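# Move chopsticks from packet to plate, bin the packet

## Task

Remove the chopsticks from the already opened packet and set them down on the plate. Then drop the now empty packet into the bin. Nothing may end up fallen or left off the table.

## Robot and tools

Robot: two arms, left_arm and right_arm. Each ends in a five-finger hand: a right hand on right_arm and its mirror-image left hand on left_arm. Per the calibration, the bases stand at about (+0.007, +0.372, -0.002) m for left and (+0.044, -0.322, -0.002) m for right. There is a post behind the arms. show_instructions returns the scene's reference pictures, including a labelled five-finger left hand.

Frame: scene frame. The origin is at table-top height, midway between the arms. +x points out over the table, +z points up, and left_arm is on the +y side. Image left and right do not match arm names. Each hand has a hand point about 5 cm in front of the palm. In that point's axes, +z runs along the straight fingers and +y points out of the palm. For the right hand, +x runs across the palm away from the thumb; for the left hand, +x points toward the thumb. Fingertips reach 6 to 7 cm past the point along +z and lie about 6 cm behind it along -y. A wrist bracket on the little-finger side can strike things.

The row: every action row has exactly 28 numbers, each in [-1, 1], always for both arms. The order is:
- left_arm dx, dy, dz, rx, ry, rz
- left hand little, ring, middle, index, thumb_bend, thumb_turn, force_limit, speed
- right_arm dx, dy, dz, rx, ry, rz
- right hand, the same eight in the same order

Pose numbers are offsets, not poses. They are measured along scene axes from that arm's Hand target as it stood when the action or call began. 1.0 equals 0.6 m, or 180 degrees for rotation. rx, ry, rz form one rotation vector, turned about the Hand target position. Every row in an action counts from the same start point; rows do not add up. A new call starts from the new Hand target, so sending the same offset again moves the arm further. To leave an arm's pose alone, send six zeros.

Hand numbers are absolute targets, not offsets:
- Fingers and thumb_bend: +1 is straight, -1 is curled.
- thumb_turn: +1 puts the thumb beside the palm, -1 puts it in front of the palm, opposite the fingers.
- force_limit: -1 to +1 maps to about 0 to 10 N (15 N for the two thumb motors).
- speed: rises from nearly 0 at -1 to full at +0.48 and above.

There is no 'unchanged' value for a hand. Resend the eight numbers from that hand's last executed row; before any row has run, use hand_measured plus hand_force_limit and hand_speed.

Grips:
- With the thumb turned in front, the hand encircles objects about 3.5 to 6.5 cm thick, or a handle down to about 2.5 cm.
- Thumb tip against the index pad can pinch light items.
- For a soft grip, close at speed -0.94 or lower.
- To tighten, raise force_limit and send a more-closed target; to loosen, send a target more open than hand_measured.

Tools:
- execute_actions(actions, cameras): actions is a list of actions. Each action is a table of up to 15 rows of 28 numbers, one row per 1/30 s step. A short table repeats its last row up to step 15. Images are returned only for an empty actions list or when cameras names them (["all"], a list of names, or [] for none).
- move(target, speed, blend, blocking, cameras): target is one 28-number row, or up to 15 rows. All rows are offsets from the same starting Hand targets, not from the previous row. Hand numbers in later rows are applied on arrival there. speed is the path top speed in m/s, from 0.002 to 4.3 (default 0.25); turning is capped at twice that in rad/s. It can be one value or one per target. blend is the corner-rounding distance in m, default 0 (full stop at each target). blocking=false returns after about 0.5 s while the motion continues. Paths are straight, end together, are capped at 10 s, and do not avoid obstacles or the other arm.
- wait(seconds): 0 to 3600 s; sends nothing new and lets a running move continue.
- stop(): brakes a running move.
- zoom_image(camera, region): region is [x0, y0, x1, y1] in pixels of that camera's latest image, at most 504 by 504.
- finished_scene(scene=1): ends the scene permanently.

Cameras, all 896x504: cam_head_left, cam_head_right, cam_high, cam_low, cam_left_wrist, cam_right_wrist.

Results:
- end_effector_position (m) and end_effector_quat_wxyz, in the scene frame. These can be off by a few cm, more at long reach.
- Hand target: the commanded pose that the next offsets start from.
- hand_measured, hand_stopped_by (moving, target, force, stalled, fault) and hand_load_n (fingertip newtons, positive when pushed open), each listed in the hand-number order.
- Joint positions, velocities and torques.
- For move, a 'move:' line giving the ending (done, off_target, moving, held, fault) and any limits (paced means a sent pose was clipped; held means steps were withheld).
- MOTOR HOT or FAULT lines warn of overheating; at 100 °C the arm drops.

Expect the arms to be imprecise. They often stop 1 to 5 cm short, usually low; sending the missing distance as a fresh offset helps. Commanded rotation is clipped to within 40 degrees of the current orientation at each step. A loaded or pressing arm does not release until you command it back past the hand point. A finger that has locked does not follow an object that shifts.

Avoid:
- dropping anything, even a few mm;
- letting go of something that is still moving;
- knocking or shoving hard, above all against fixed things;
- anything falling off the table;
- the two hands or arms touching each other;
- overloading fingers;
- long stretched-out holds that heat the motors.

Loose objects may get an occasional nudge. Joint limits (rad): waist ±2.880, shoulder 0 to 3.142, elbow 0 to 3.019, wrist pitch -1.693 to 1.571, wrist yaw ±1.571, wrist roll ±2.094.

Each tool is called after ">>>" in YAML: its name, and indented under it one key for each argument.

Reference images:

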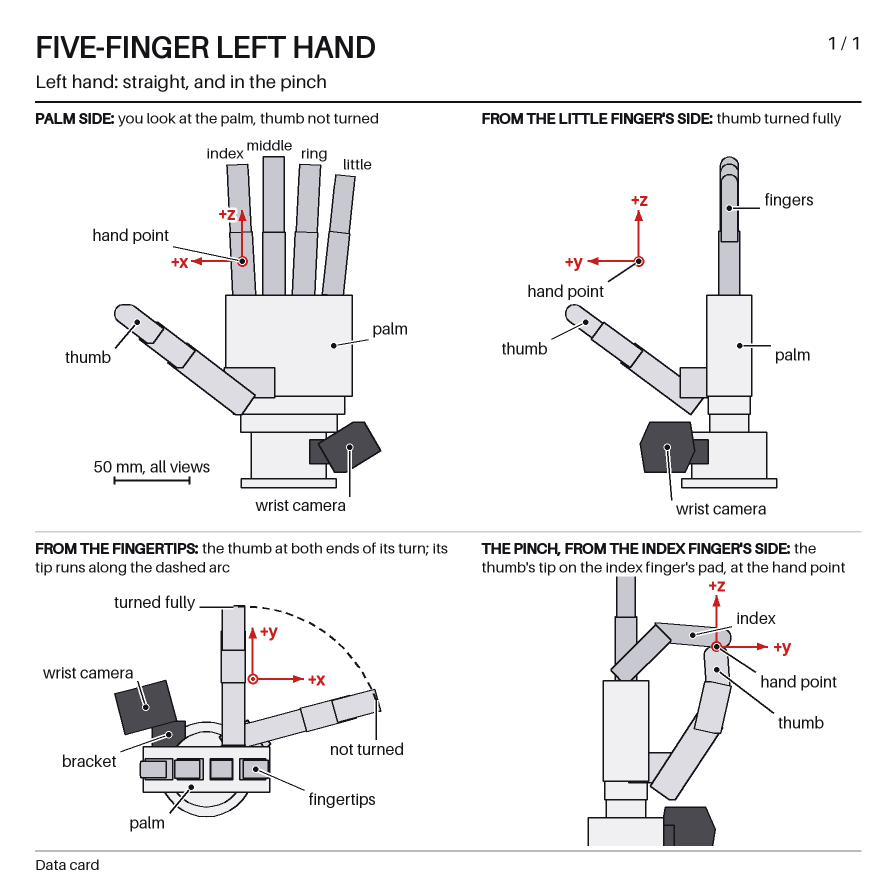

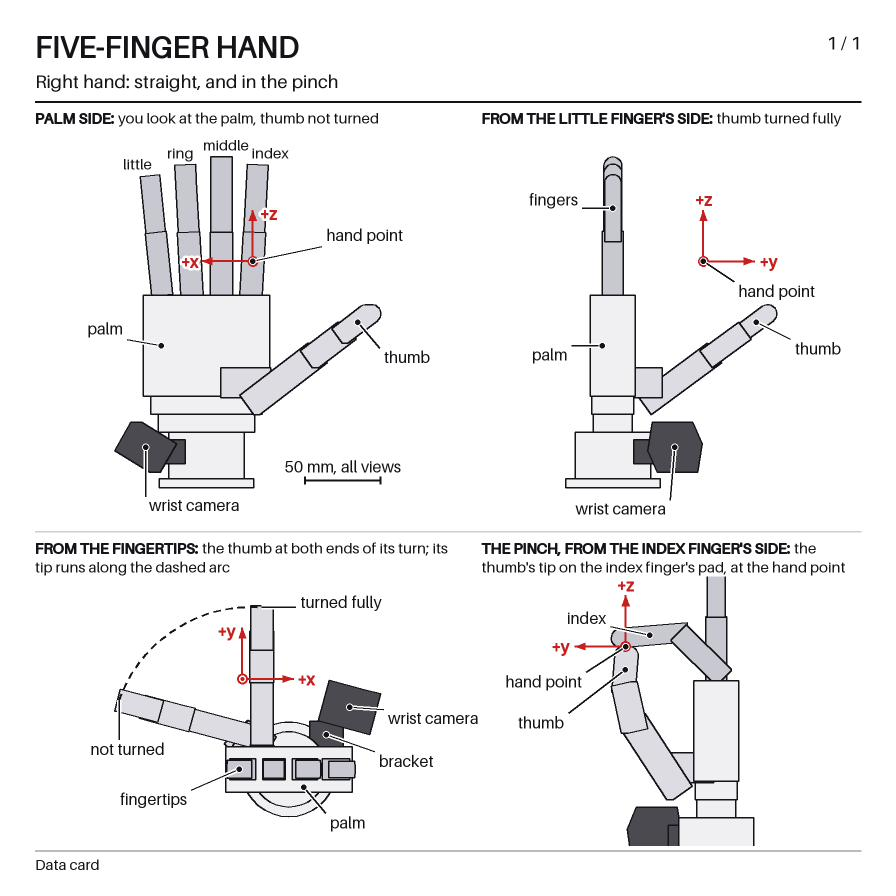

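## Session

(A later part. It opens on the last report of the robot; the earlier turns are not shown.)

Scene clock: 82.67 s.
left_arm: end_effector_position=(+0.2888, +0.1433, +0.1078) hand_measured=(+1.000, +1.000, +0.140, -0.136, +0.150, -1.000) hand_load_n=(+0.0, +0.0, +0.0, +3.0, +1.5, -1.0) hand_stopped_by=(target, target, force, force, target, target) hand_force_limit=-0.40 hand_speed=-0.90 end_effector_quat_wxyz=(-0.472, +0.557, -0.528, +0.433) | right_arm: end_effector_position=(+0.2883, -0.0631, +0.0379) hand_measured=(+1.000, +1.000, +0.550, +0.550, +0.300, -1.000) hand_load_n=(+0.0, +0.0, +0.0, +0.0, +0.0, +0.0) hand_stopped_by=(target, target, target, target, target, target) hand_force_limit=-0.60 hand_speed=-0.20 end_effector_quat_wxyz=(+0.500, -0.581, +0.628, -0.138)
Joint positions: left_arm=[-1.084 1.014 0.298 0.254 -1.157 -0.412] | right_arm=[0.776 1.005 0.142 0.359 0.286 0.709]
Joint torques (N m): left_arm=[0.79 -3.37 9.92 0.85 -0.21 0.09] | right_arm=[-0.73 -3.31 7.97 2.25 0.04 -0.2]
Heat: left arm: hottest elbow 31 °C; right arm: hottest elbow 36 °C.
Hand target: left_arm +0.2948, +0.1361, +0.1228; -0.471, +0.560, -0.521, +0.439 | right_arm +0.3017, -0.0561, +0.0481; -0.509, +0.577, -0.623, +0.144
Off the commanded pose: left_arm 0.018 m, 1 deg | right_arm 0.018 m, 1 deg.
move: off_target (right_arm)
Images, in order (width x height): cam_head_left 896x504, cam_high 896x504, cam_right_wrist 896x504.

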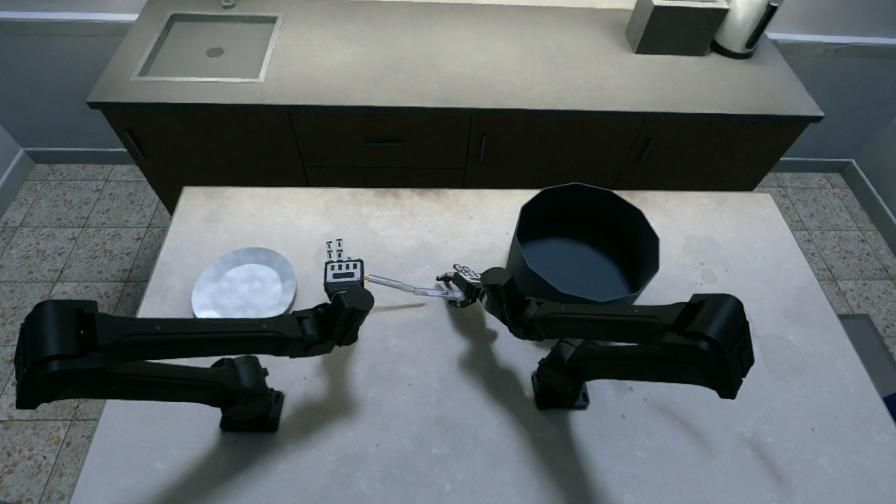

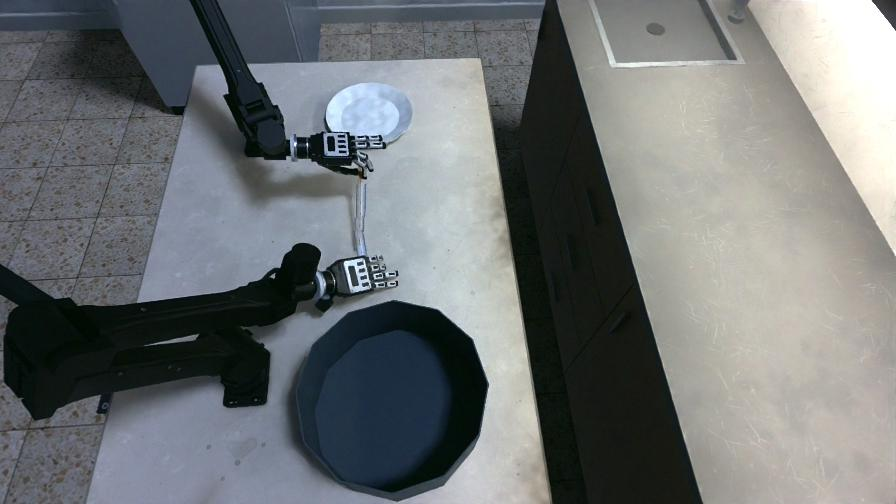

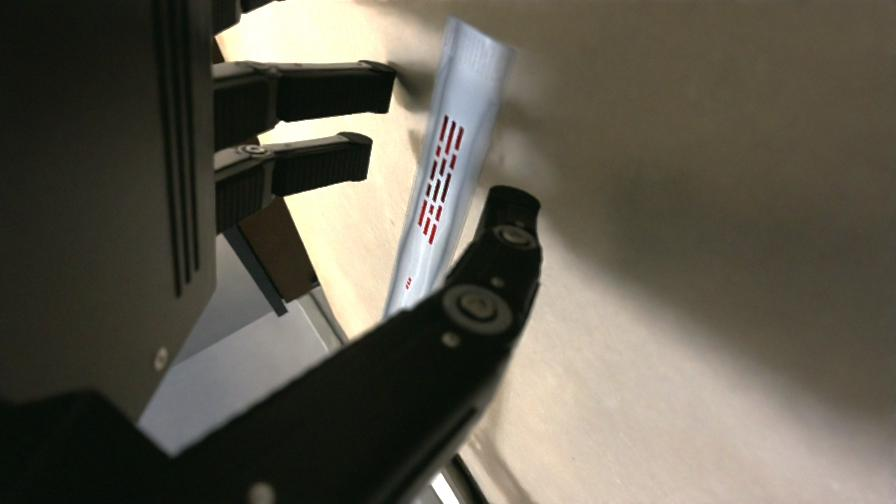

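>>> move:
  target:
    - [0,0,0,0,0,0,1,1,-0.2,-0.5,0.15,-1,-0.4,-0.9,0,0,0,0,0,0,1,1,0.3,0.3,0.04,-1,-0.6,-0.5]
    - [0,0,0,0,0,0,1,1,-0.2,-0.5,0.15,-1,-0.4,-0.9,0,0.0,0,0,0,0,1,1,0.1,0.0,0.04,-1,-0.7,-0.8]
  cameras: ["cam_right_wrist","cam_head_left"]
  speed: 0.1

>>> zoom_image:
  camera: "cam_head_left"
  region: [410, 250, 510, 330]

>>> zoom_image:
  camera: "cam_right_wrist"
  region: [350, 0, 650, 300]

Scene clock: 84.70 s.
left_arm: end_effector_position=(+0.2888, +0.1433, +0.1078) hand_measured=(+1.000, +1.000, +0.140, -0.136, +0.150, -1.000) hand_load_n=(+0.0, +0.0, +0.0, +3.0, +1.0, -1.0) hand_stopped_by=(target, target, force, force, target, target) hand_force_limit=-0.40 hand_speed=-0.90 end_effector_quat_wxyz=(-0.472, +0.557, -0.528, +0.433) | right_arm: end_effector_position=(+0.2927, -0.0607, +0.0433) hand_measured=(+1.000, +1.000, +0.100, +0.000, +0.040, -1.000) hand_load_n=(+0.0, +0.0, +1.0, +0.0, +0.0, +0.0) hand_stopped_by=(target, target, target, target, target, target) hand_force_limit=-0.70 hand_speed=-0.80 end_effector_quat_wxyz=(+0.506, -0.576, +0.627, -0.139)
Joint positions: left_arm=[-1.084 1.014 0.298 0.254 -1.157 -0.412] | right_arm=[0.772 1.007 0.149 0.371 0.286 0.709]
Joint torques (N m): left_arm=[0.79 -3.31 9.95 0.87 -0.21 0.09] | right_arm=[0.38 -2.73 7.68 2.22 -0.01 -0.14]
Heat: left arm: hottest elbow 31 °C; right arm: hottest elbow 36 °C.
Hand target: left_arm +0.2948, +0.1361, +0.1228; -0.471, +0.560, -0.521, +0.439 | right_arm +0.3016, -0.0560, +0.0480; -0.509, +0.577, -0.623, +0.144
Off the commanded pose: left_arm 0.018 m, 1 deg | right_arm 0.011 m, 1 deg.
move: done; target 2's new numbers were sent with right_arm's hand 0.012 m and 1 deg from that target
Images, in order (width x height): cam_head_left 896x504, cam_right_wrist 896x504.

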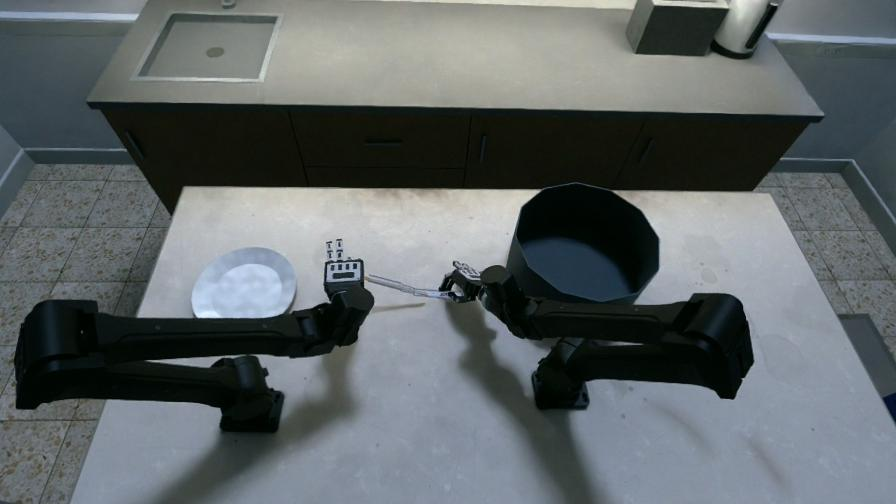

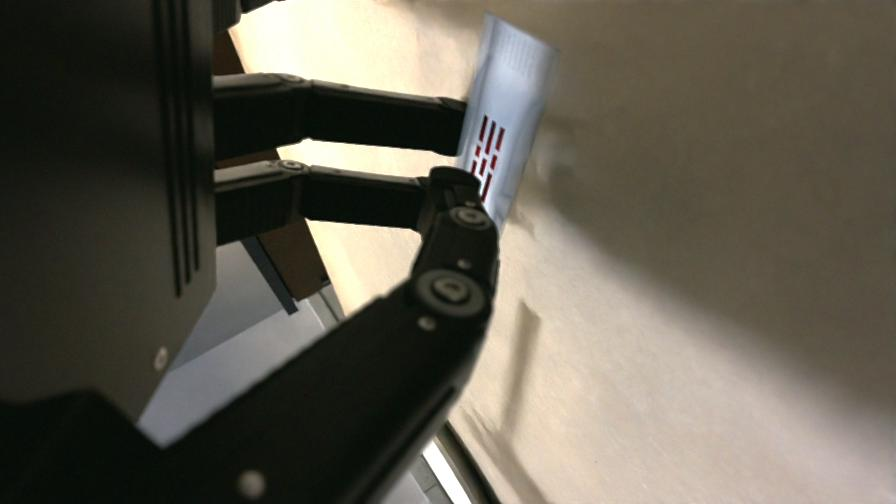

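Scaled by 5.040 from the camera's image (finer frame: 1280x720).

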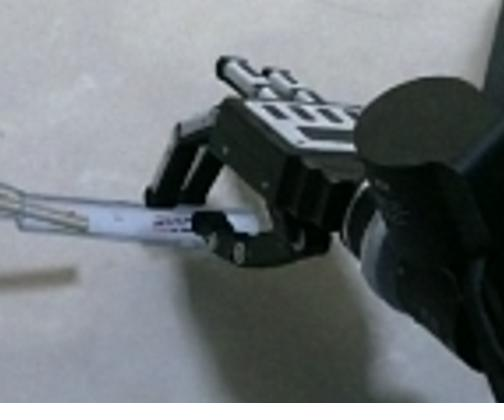

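Scaled by 1.680 from the camera's image (finer frame: 1280x720).

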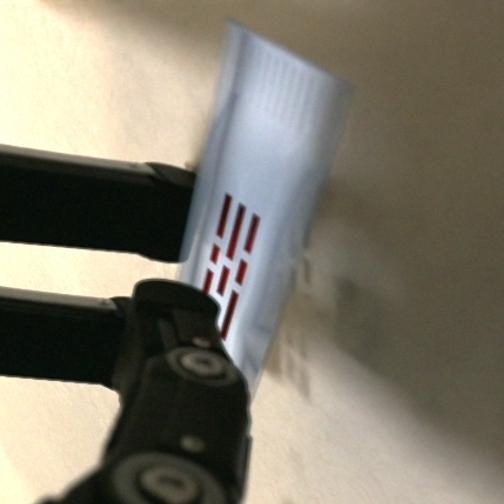

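>>> move:
  target:
    - [0,0,0,0,0,0,1,1,-0.2,-0.5,0.15,-1,-0.4,-0.9,0,0,0,0,0,0,1,1,0.45,0.45,0.04,-1,-0.6,-0.5]
    - [0,0,0,0,0,0,1,1,-0.2,-0.5,0.15,-1,-0.4,-0.9,0,0.0,0,0,0,0,1,1,0.45,0.45,0.3,-1,-0.7,-0.5]
  cameras: ["cam_right_wrist","cam_head_left"]
  speed: 0.1

>>> zoom_image:
  camera: "cam_head_left"
  region: [410, 250, 510, 330]

>>> zoom_image:
  camera: "cam_right_wrist"
  region: [350, 0, 650, 300]

Scene clock: 86.70 s.
left_arm: end_effector_position=(+0.2888, +0.1433, +0.1078) hand_measured=(+1.000, +1.000, +0.140, -0.136, +0.150, -1.000) hand_load_n=(+0.0, +0.0, +0.0, +3.0, +1.5, -1.0) hand_stopped_by=(target, target, force, force, target, target) hand_force_limit=-0.40 hand_speed=-0.90 end_effector_quat_wxyz=(-0.472, +0.557, -0.528, +0.433) | right_arm: end_effector_position=(+0.2918, -0.0609, +0.0406) hand_measured=(+1.000, +1.000, +0.450, +0.450, +0.300, -1.000) hand_load_n=(+0.0, +0.0, +0.0, +0.0, +0.0, +0.0) hand_stopped_by=(target, target, target, target, target, target) hand_force_limit=-0.70 hand_speed=-0.50 end_effector_quat_wxyz=(+0.503, -0.579, +0.627, -0.138)
Joint positions: left_arm=[-1.084 1.014 0.298 0.254 -1.157 -0.412] | right_arm=[0.772 1.014 0.149 0.371 0.284 0.707]
Joint torques (N m): left_arm=[0.91 -3.37 9.94 0.87 -0.21 0.09] | right_arm=[-0.38 -4.48 7.56 1.96 0.08 -0.11]
Heat: left arm: hottest elbow 32 °C; right arm: hottest elbow 36 °C.
Hand target: left_arm +0.2948, +0.1361, +0.1228; -0.471, +0.560, -0.521, +0.439 | right_arm +0.3016, -0.0560, +0.0481; -0.509, +0.577, -0.623, +0.144
Off the commanded pose: left_arm 0.018 m, 1 deg | right_arm 0.013 m, 1 deg.
move: done; target 2's new numbers were sent with right_arm's hand 0.013 m and 1 deg from that target
Images, in order (width x height): cam_head_left 896x504, cam_right_wrist 896x504.

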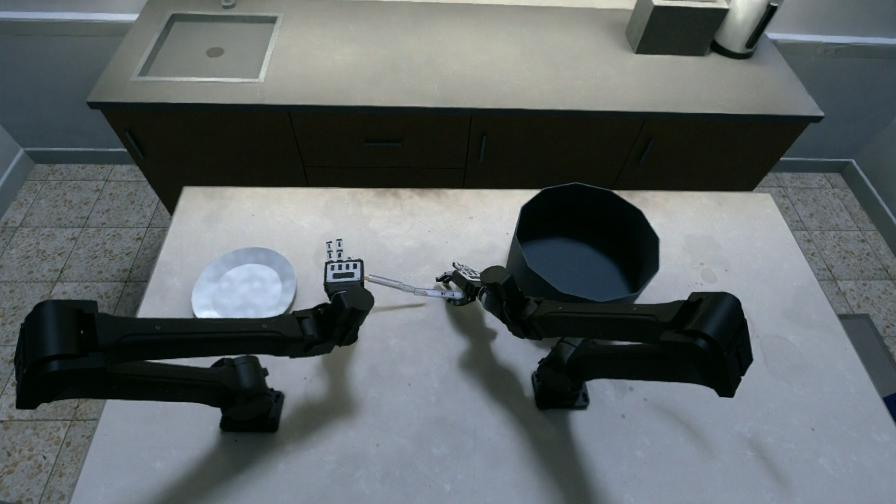

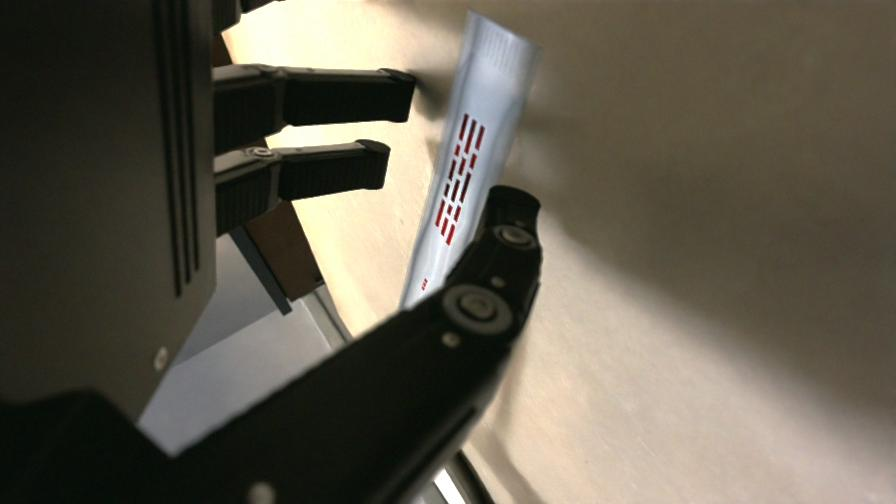

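Scaled by 5.040 from the camera's image (finer frame: 1280x720).

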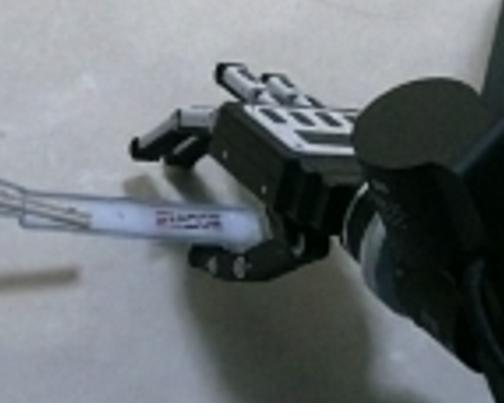

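Scaled by 1.680 from the camera's image (finer frame: 1280x720).

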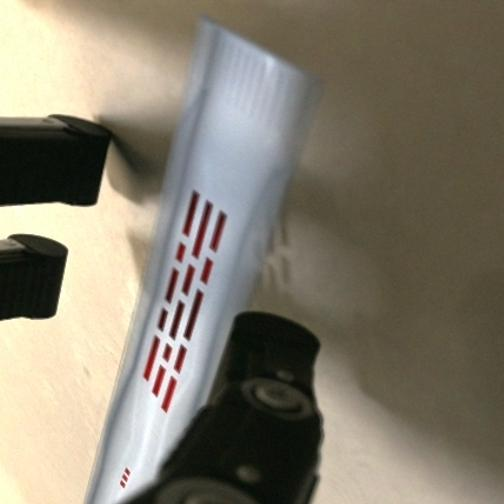

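>>> move:
  target:
    - [0,0,0,0,0,0,1,1,-0.2,-0.5,0.15,-1,-0.4,-0.9,0,0,0,0,0,0,1,1,0.3,0.3,0.2,-1,-0.6,-0.7]
    - [0,0,0,0,0,0,1,1,-0.2,-0.5,0.15,-1,-0.4,-0.9,0,0.0,0,0,0,0,1,1,0.0,0.0,0.2,-1,-0.7,-0.85]
  cameras: ["cam_right_wrist","cam_head_left"]
  speed: 0.1

>>> zoom_image:
  camera: "cam_head_left"
  region: [410, 250, 510, 330]

>>> zoom_image:
  camera: "cam_right_wrist"
  region: [350, 0, 650, 300]

Scene clock: 88.63 s.
left_arm: end_effector_position=(+0.2888, +0.1433, +0.1078) hand_measured=(+1.000, +1.000, +0.140, -0.136, +0.150, -1.000) hand_load_n=(+0.0, +0.0, -0.5, +3.0, +1.0, -1.5) hand_stopped_by=(target, target, force, force, target, target) hand_force_limit=-0.40 hand_speed=-0.90 end_effector_quat_wxyz=(-0.472, +0.557, -0.528, +0.433) | right_arm: end_effector_position=(+0.2935, -0.0595, +0.0432) hand_measured=(+1.000, +1.000, +0.000, +0.000, +0.200, -1.000) hand_load_n=(+0.0, +0.0, +0.0, +0.0, +0.0, +0.0) hand_stopped_by=(target, target, target, target, target, target) hand_force_limit=-0.70 hand_speed=-0.85 end_effector_quat_wxyz=(+0.506, -0.577, +0.626, -0.138)
Joint positions: left_arm=[-1.084 1.014 0.298 0.254 -1.157 -0.412] | right_arm=[0.772 1.014 0.153 0.375 0.284 0.707]
Joint torques (N m): left_arm=[0.85 -3.37 9.92 0.88 -0.21 0.09] | right_arm=[-0.44 -3.43 7.25 1.99 0.13 -0.11]
Heat: left arm: hottest elbow 32 °C; right arm: hottest elbow 36 °C.
Hand target: left_arm +0.2948, +0.1361, +0.1228; -0.471, +0.560, -0.521, +0.439 | right_arm +0.3017, -0.0560, +0.0481; -0.509, +0.577, -0.623, +0.144
Off the commanded pose: left_arm 0.018 m, 1 deg | right_arm 0.010 m, 1 deg.
move: done; target 2's new numbers were sent with right_arm's hand 0.011 m and 1 deg from that target
Images, in order (width x height): cam_head_left 896x504, cam_right_wrist 896x504.

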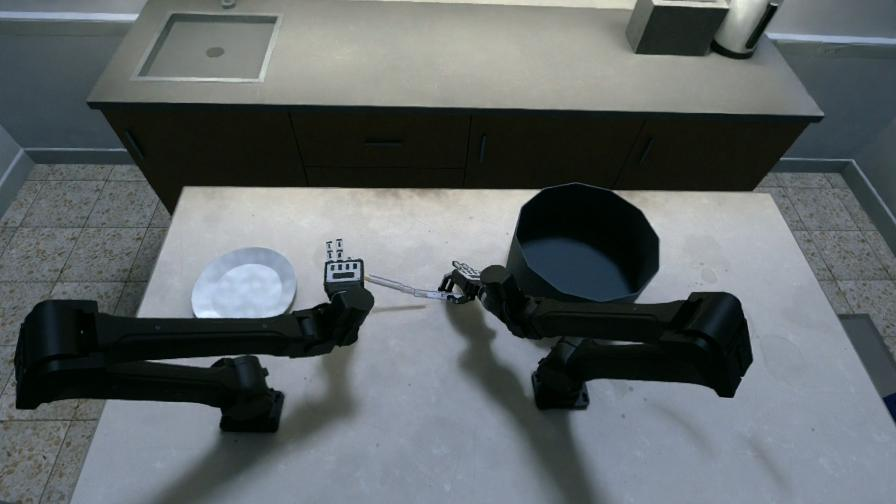

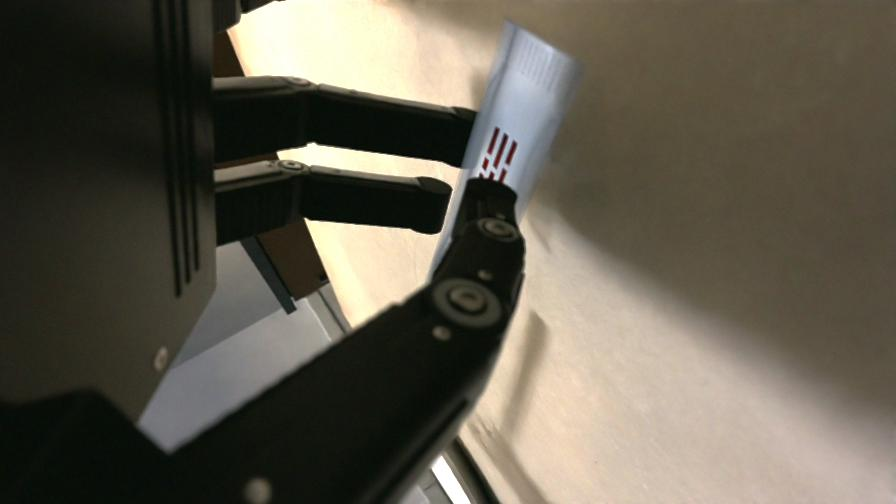

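Scaled by 5.040 from the camera's image (finer frame: 1280x720).

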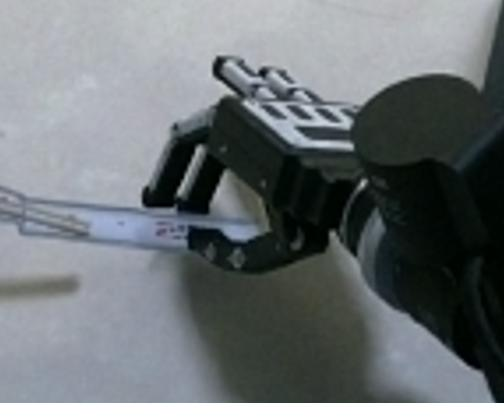

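Scaled by 1.680 from the camera's image (finer frame: 1280x720).

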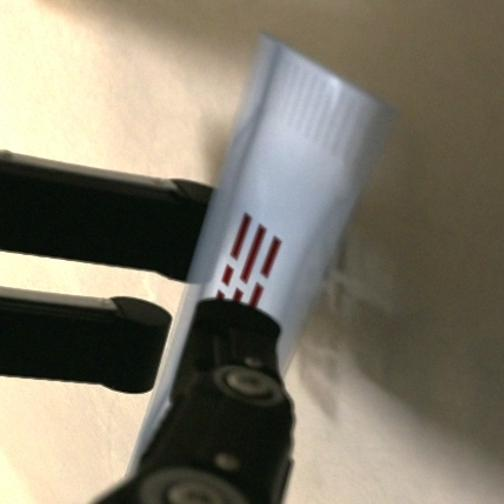

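>>> move:
  target: [0,0,0,0,0,0,1,1,-0.2,-0.5,0.15,-1,-0.4,-0.9,0,0.0,0,0,0,0,1,1,-0.2,-0.3,0.2,-1,-0.7,-0.85]
  cameras: ["cam_right_wrist","cam_head_left"]
  speed: 0.1

>>> zoom_image:
  camera: "cam_head_left"
  region: [410, 250, 510, 330]

>>> zoom_image:
  camera: "cam_right_wrist"
  region: [350, 0, 650, 300]

Scene clock: 89.93 s.
left_arm: end_effector_position=(+0.2888, +0.1433, +0.1078) hand_measured=(+1.000, +1.000, +0.140, -0.136, +0.150, -1.000) hand_load_n=(+0.0, -0.5, +0.0, +2.5, +0.5, -2.0) hand_stopped_by=(target, target, force, force, target, target) hand_force_limit=-0.40 hand_speed=-0.90 end_effector_quat_wxyz=(-0.472, +0.557, -0.528, +0.433) | right_arm: end_effector_position=(+0.2934, -0.0596, +0.0429) hand_measured=(+1.000, +1.000, -0.200, -0.290, +0.200, -1.000) hand_load_n=(+0.0, +0.0, +0.0, +2.0, +0.5, -2.0) hand_stopped_by=(target, target, target, force, target, target) hand_force_limit=-0.70 hand_speed=-0.85 end_effector_quat_wxyz=(+0.506, -0.577, +0.626, -0.139)
Joint positions: left_arm=[-1.084 1.014 0.298 0.254 -1.157 -0.412] | right_arm=[0.772 1.015 0.153 0.375 0.284 0.706]
Joint torques (N m): left_arm=[0.79 -3.37 9.92 0.9 -0.21 0.09] | right_arm=[-0.15 -4.25 7.47 1.87 0.13 -0.12]
Heat: left arm: hottest elbow 32 °C; right arm: hottest elbow 36 °C.
Hand target: left_arm +0.2948, +0.1362, +0.1228; -0.471, +0.560, -0.521, +0.439 | right_arm +0.3017, -0.0560, +0.0481; -0.509, +0.577, -0.623, +0.144
Off the commanded pose: left_arm 0.018 m, 1 deg | right_arm 0.010 m, 1 deg.
move: done
Images, in order (width x height): cam_head_left 896x504, cam_right_wrist 896x504.

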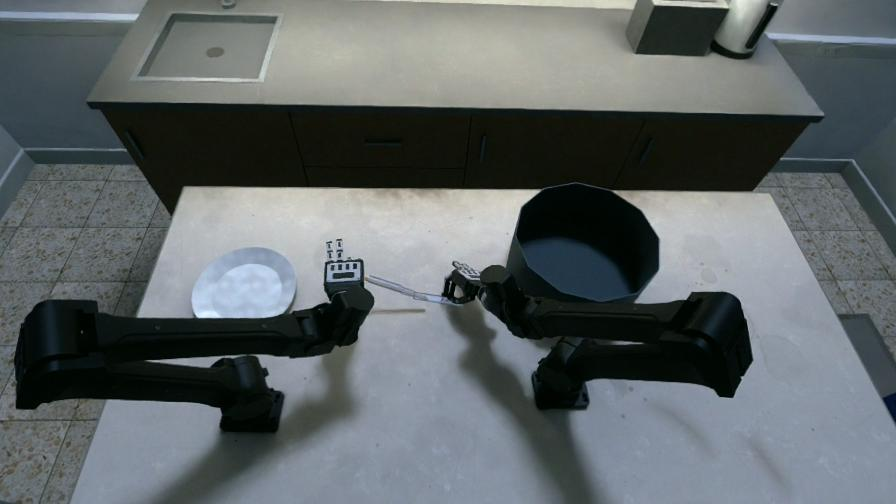

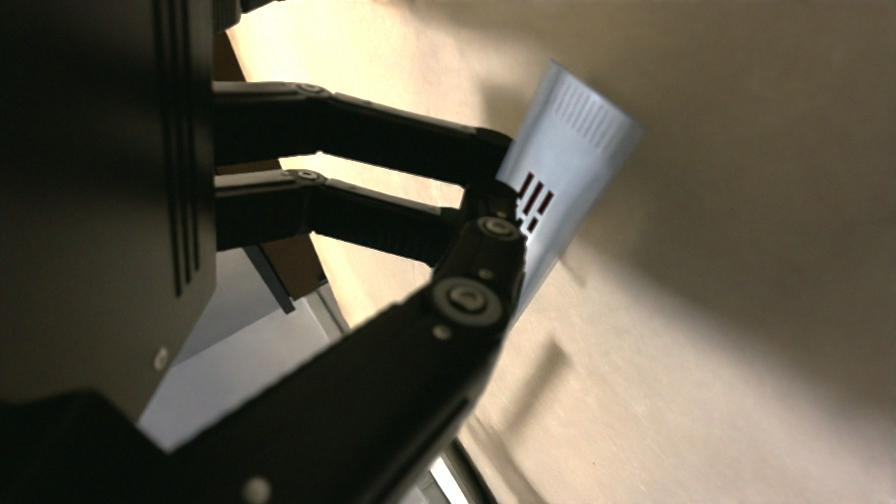

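Scaled by 5.040 from the camera's image (finer frame: 1280x720).

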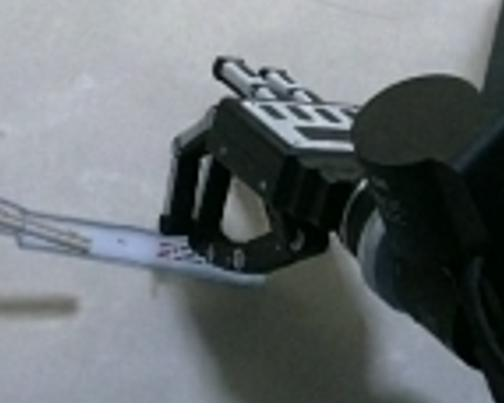

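Scaled by 1.680 from the camera's image (finer frame: 1280x720).

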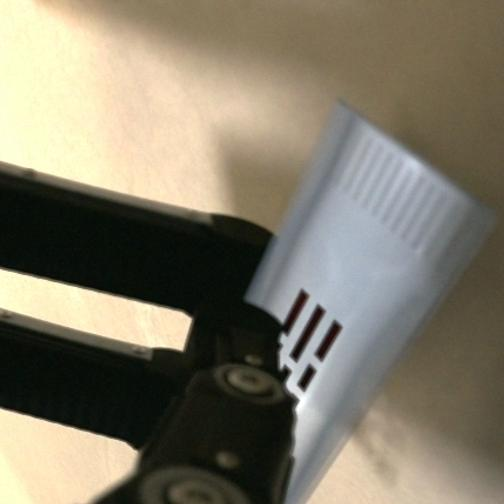

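>>> move:
  target:
    - [0,0,0,0,0,0,1,1,-0.2,-0.5,0.15,-1,-0.4,-0.9,0,0.0,0,0,0,0,1,1,0.5,0.5,0.2,-1,-0.6,-0.2]
    - [0,0,0,0,0,0,1,1,-0.2,-0.5,0.15,-1,-0.4,-0.9,0.0,-0.02,0.15,0,0,0,1,1,0.5,0.5,0.2,-1,-0.6,-0.2]
  cameras: ["cam_right_wrist","cam_head_left","cam_high"]
  speed: 0.12

>>> zoom_image:
  camera: "cam_head_left"
  region: [360, 250, 500, 330]

Scene clock: 94.60 s.
left_arm: end_effector_position=(+0.2888, +0.1433, +0.1078) hand_measured=(+1.000, +1.000, +0.140, -0.136, +0.150, -1.000) hand_load_n=(+0.0, +0.0, +0.0, +3.0, +1.0, -0.5) hand_stopped_by=(target, target, force, force, target, target) hand_force_limit=-0.40 hand_speed=-0.90 end_effector_quat_wxyz=(-0.472, +0.557, -0.528, +0.433) | right_arm: end_effector_position=(+0.2904, -0.0730, +0.1115) hand_measured=(+1.000, +1.000, +0.500, +0.500, +0.200, -1.000) hand_load_n=(+0.0, +0.0, +0.5, +0.0, +0.0, +0.0) hand_stopped_by=(target, target, target, target, target, target) hand_force_limit=-0.60 hand_speed=-0.20 end_effector_quat_wxyz=(+0.493, -0.585, +0.630, -0.139)
Joint positions: left_arm=[-1.084 1.014 0.298 0.254 -1.157 -0.412] | right_arm=[0.732 0.676 0.281 -0.118 0.248 0.686]
Joint torques (N m): left_arm=[0.79 -3.31 9.94 0.87 -0.2 0.1] | right_arm=[-0.73 -4.25 11.04 1.5 0.01 -0.13]
Heat: left arm: hottest elbow 32 °C; right arm: hottest elbow 36 °C.
Hand target: left_arm +0.2948, +0.1362, +0.1228; -0.471, +0.560, -0.521, +0.439 | right_arm +0.3017, -0.0681, +0.1381; -0.509, +0.577, -0.623, +0.144
Off the commanded pose: left_arm 0.018 m, 1 deg | right_arm 0.029 m, 2 deg.
move: off_target (right_arm)
Images, in order (width x height): cam_head_left 896x504, cam_high 896x504, cam_right_wrist 896x504.

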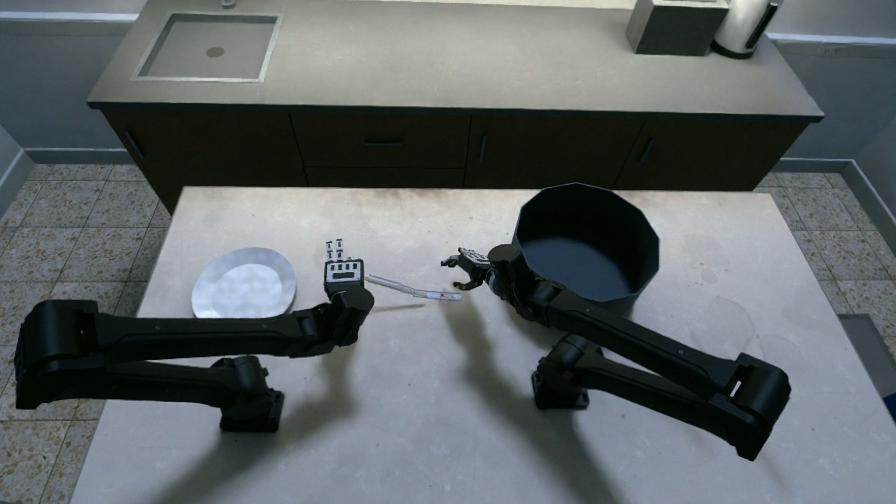

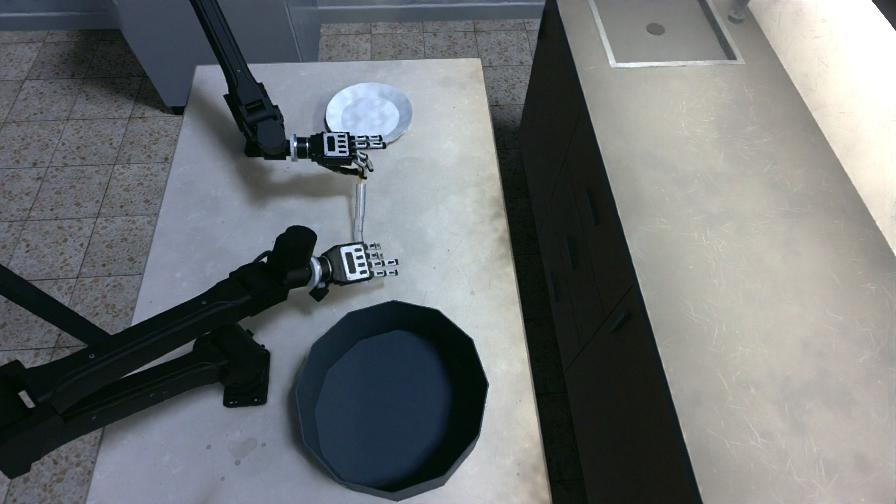

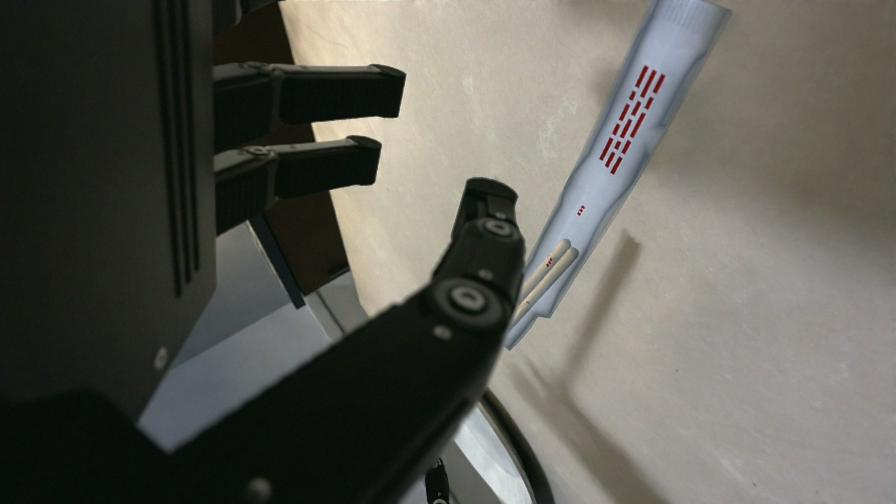

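Scaled by 3.600 from the camera's image (finer frame: 1280x720).

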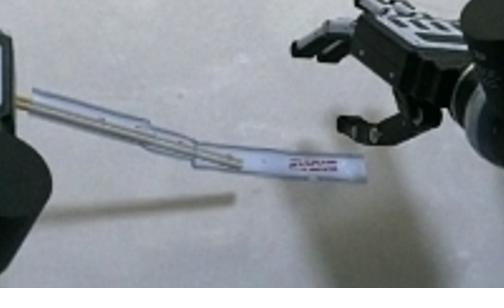

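>>> move:
  target: [0,0.117,0.083,0,0,0,1,1,-0.2,-0.5,0.15,-1,-0.4,-0.9,0.13,0.047,0.07,-0.0904,0.291,0.139,-1,-1,0.0,0.0,0.9,-1,-0.4,0]
  cameras: ["all"]
  speed: 0.1

>>> zoom_image:
  camera: "cam_head_left"
  region: [330, 240, 490, 330]

Scene clock: 101.87 s.
left_arm: end_effector_position=(+0.2943, +0.2033, +0.1699) hand_measured=(+1.000, +1.000, +0.140, -0.136, +0.150, -1.000) hand_load_n=(+0.0, +0.0, +0.0, +2.5, +1.0, -1.0) hand_stopped_by=(target, target, force, force, target, target) hand_force_limit=-0.40 hand_speed=-0.90 end_effector_quat_wxyz=(-0.468, +0.561, -0.520, +0.443) | right_arm: end_effector_position=(+0.3651, -0.0412, +0.1743) hand_measured=(-1.000, -1.000, +0.000, +0.000, +0.900, -1.000) hand_load_n=(+0.0, +0.0, +0.0, +0.0, +0.0, +0.0) hand_stopped_by=(target, target, target, target, target, target) hand_force_limit=-0.40 hand_speed=0.00 end_effector_quat_wxyz=(-0.114, +0.759, -0.623, -0.151)
Joint positions: left_arm=[-0.915 0.596 0.298 -0.022 -0.999 -0.282] | right_arm=[0.426 1.52 1.271 -1.236 -0.371 0.271]
Joint torques (N m): left_arm=[0.85 0.56 9.84 1.03 -0.06 0.1] | right_arm=[0.26 -13.63 10.11 0.29 -0.44 -0.11]
Heat: left arm: hottest elbow 32 °C; right arm: hottest elbow 37 °C.
Hand target: left_arm +0.2948, +0.2065, +0.1726; -0.471, +0.560, -0.521, +0.439 | right_arm +0.3797, -0.0398, +0.1801; -0.120, +0.761, -0.621, -0.149
Off the commanded pose: left_arm 0.004 m, 1 deg | right_arm 0.016 m, 1 deg.
move: off_target (right_arm)

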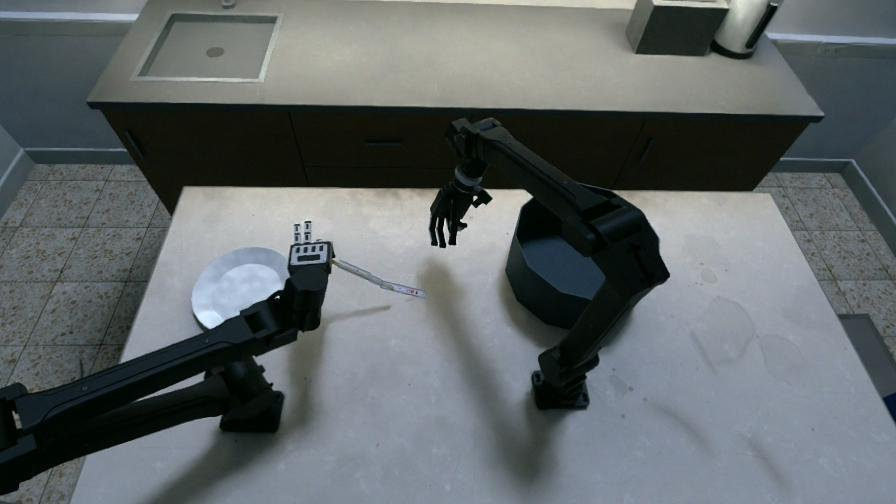

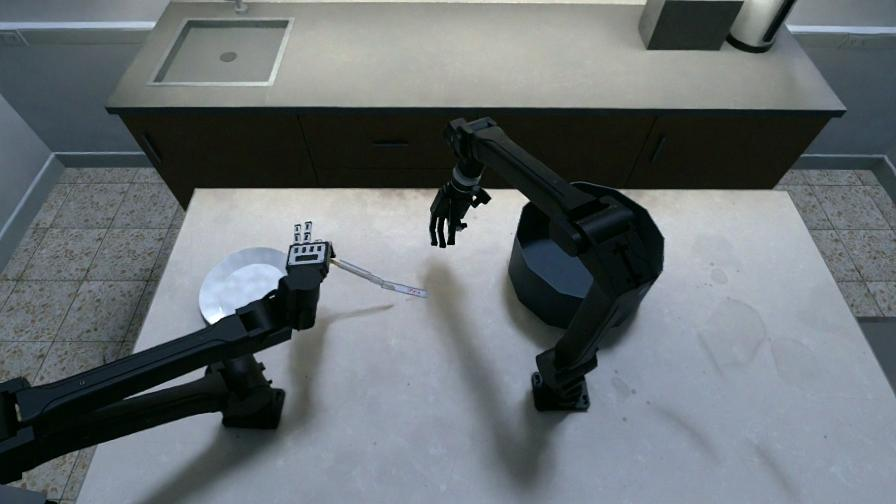

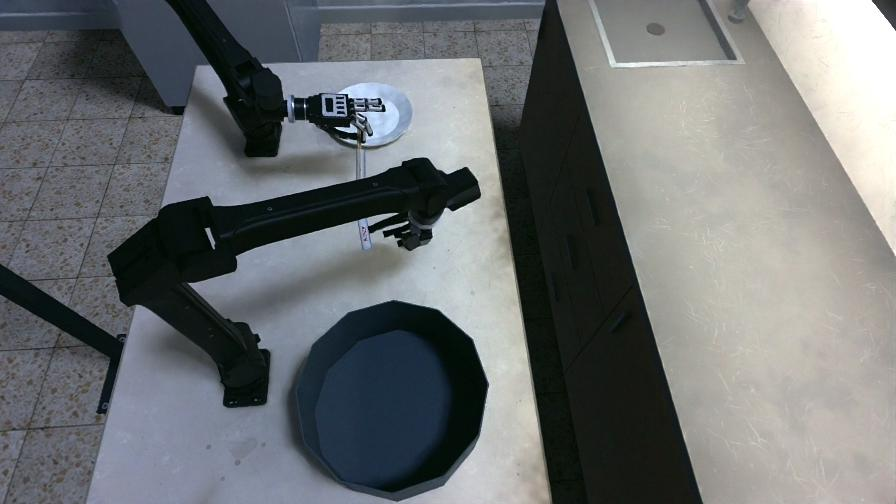

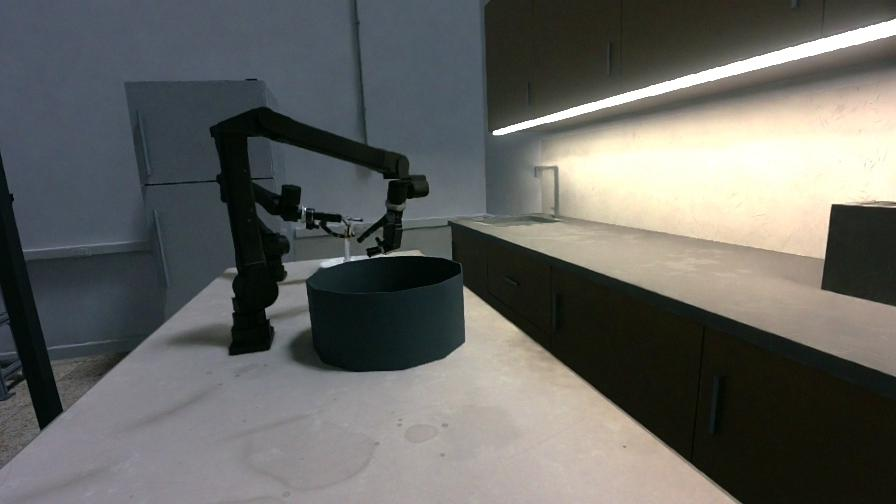

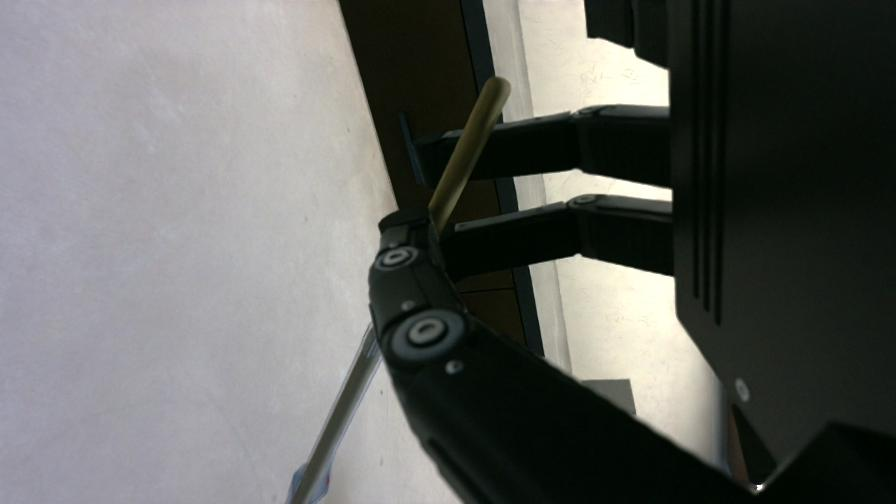

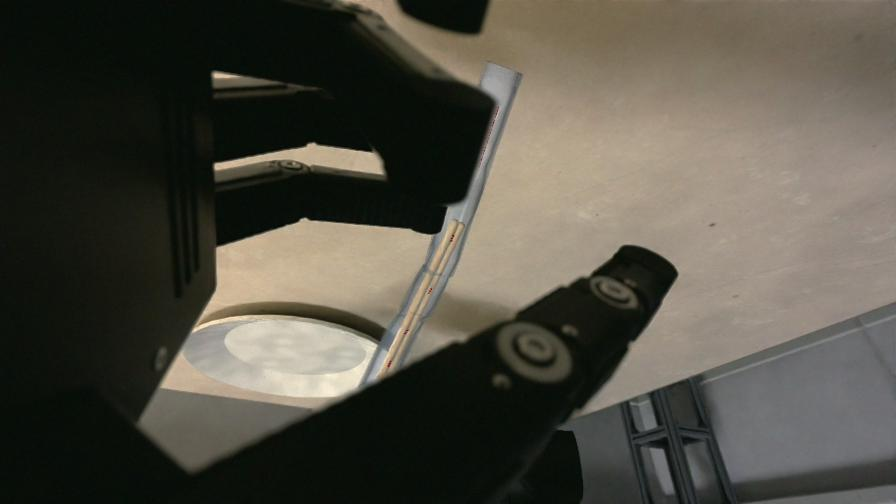

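Scaled by 3.150 from the camera's image (finer frame: 1280x720).

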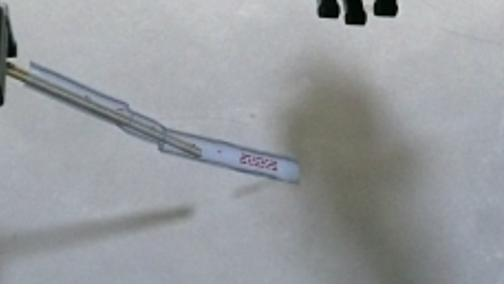

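>>> zoom_image:
  camera: "cam_head_left"
  region: [400, 150, 520, 260]

>>> zoom_image:
  camera: "cam_high"
  region: [330, 150, 450, 270]

Scaled by 4.200 from the camera's image (finer frame: 1280x720).

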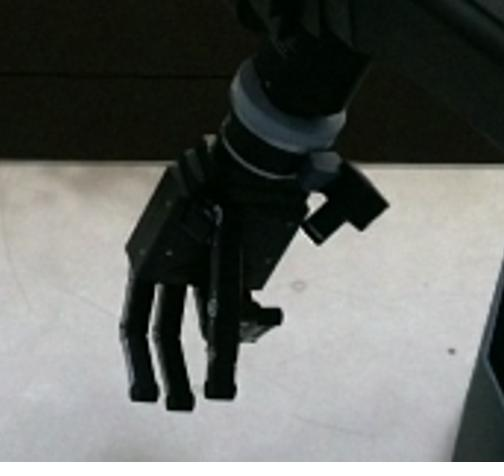

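Scaled by 4.200 from the camera's image (finer frame: 1280x720).

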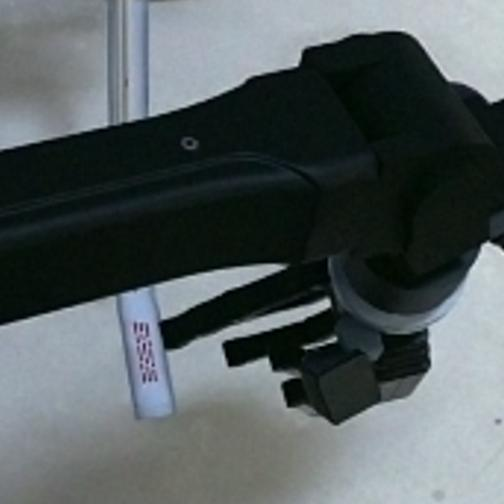

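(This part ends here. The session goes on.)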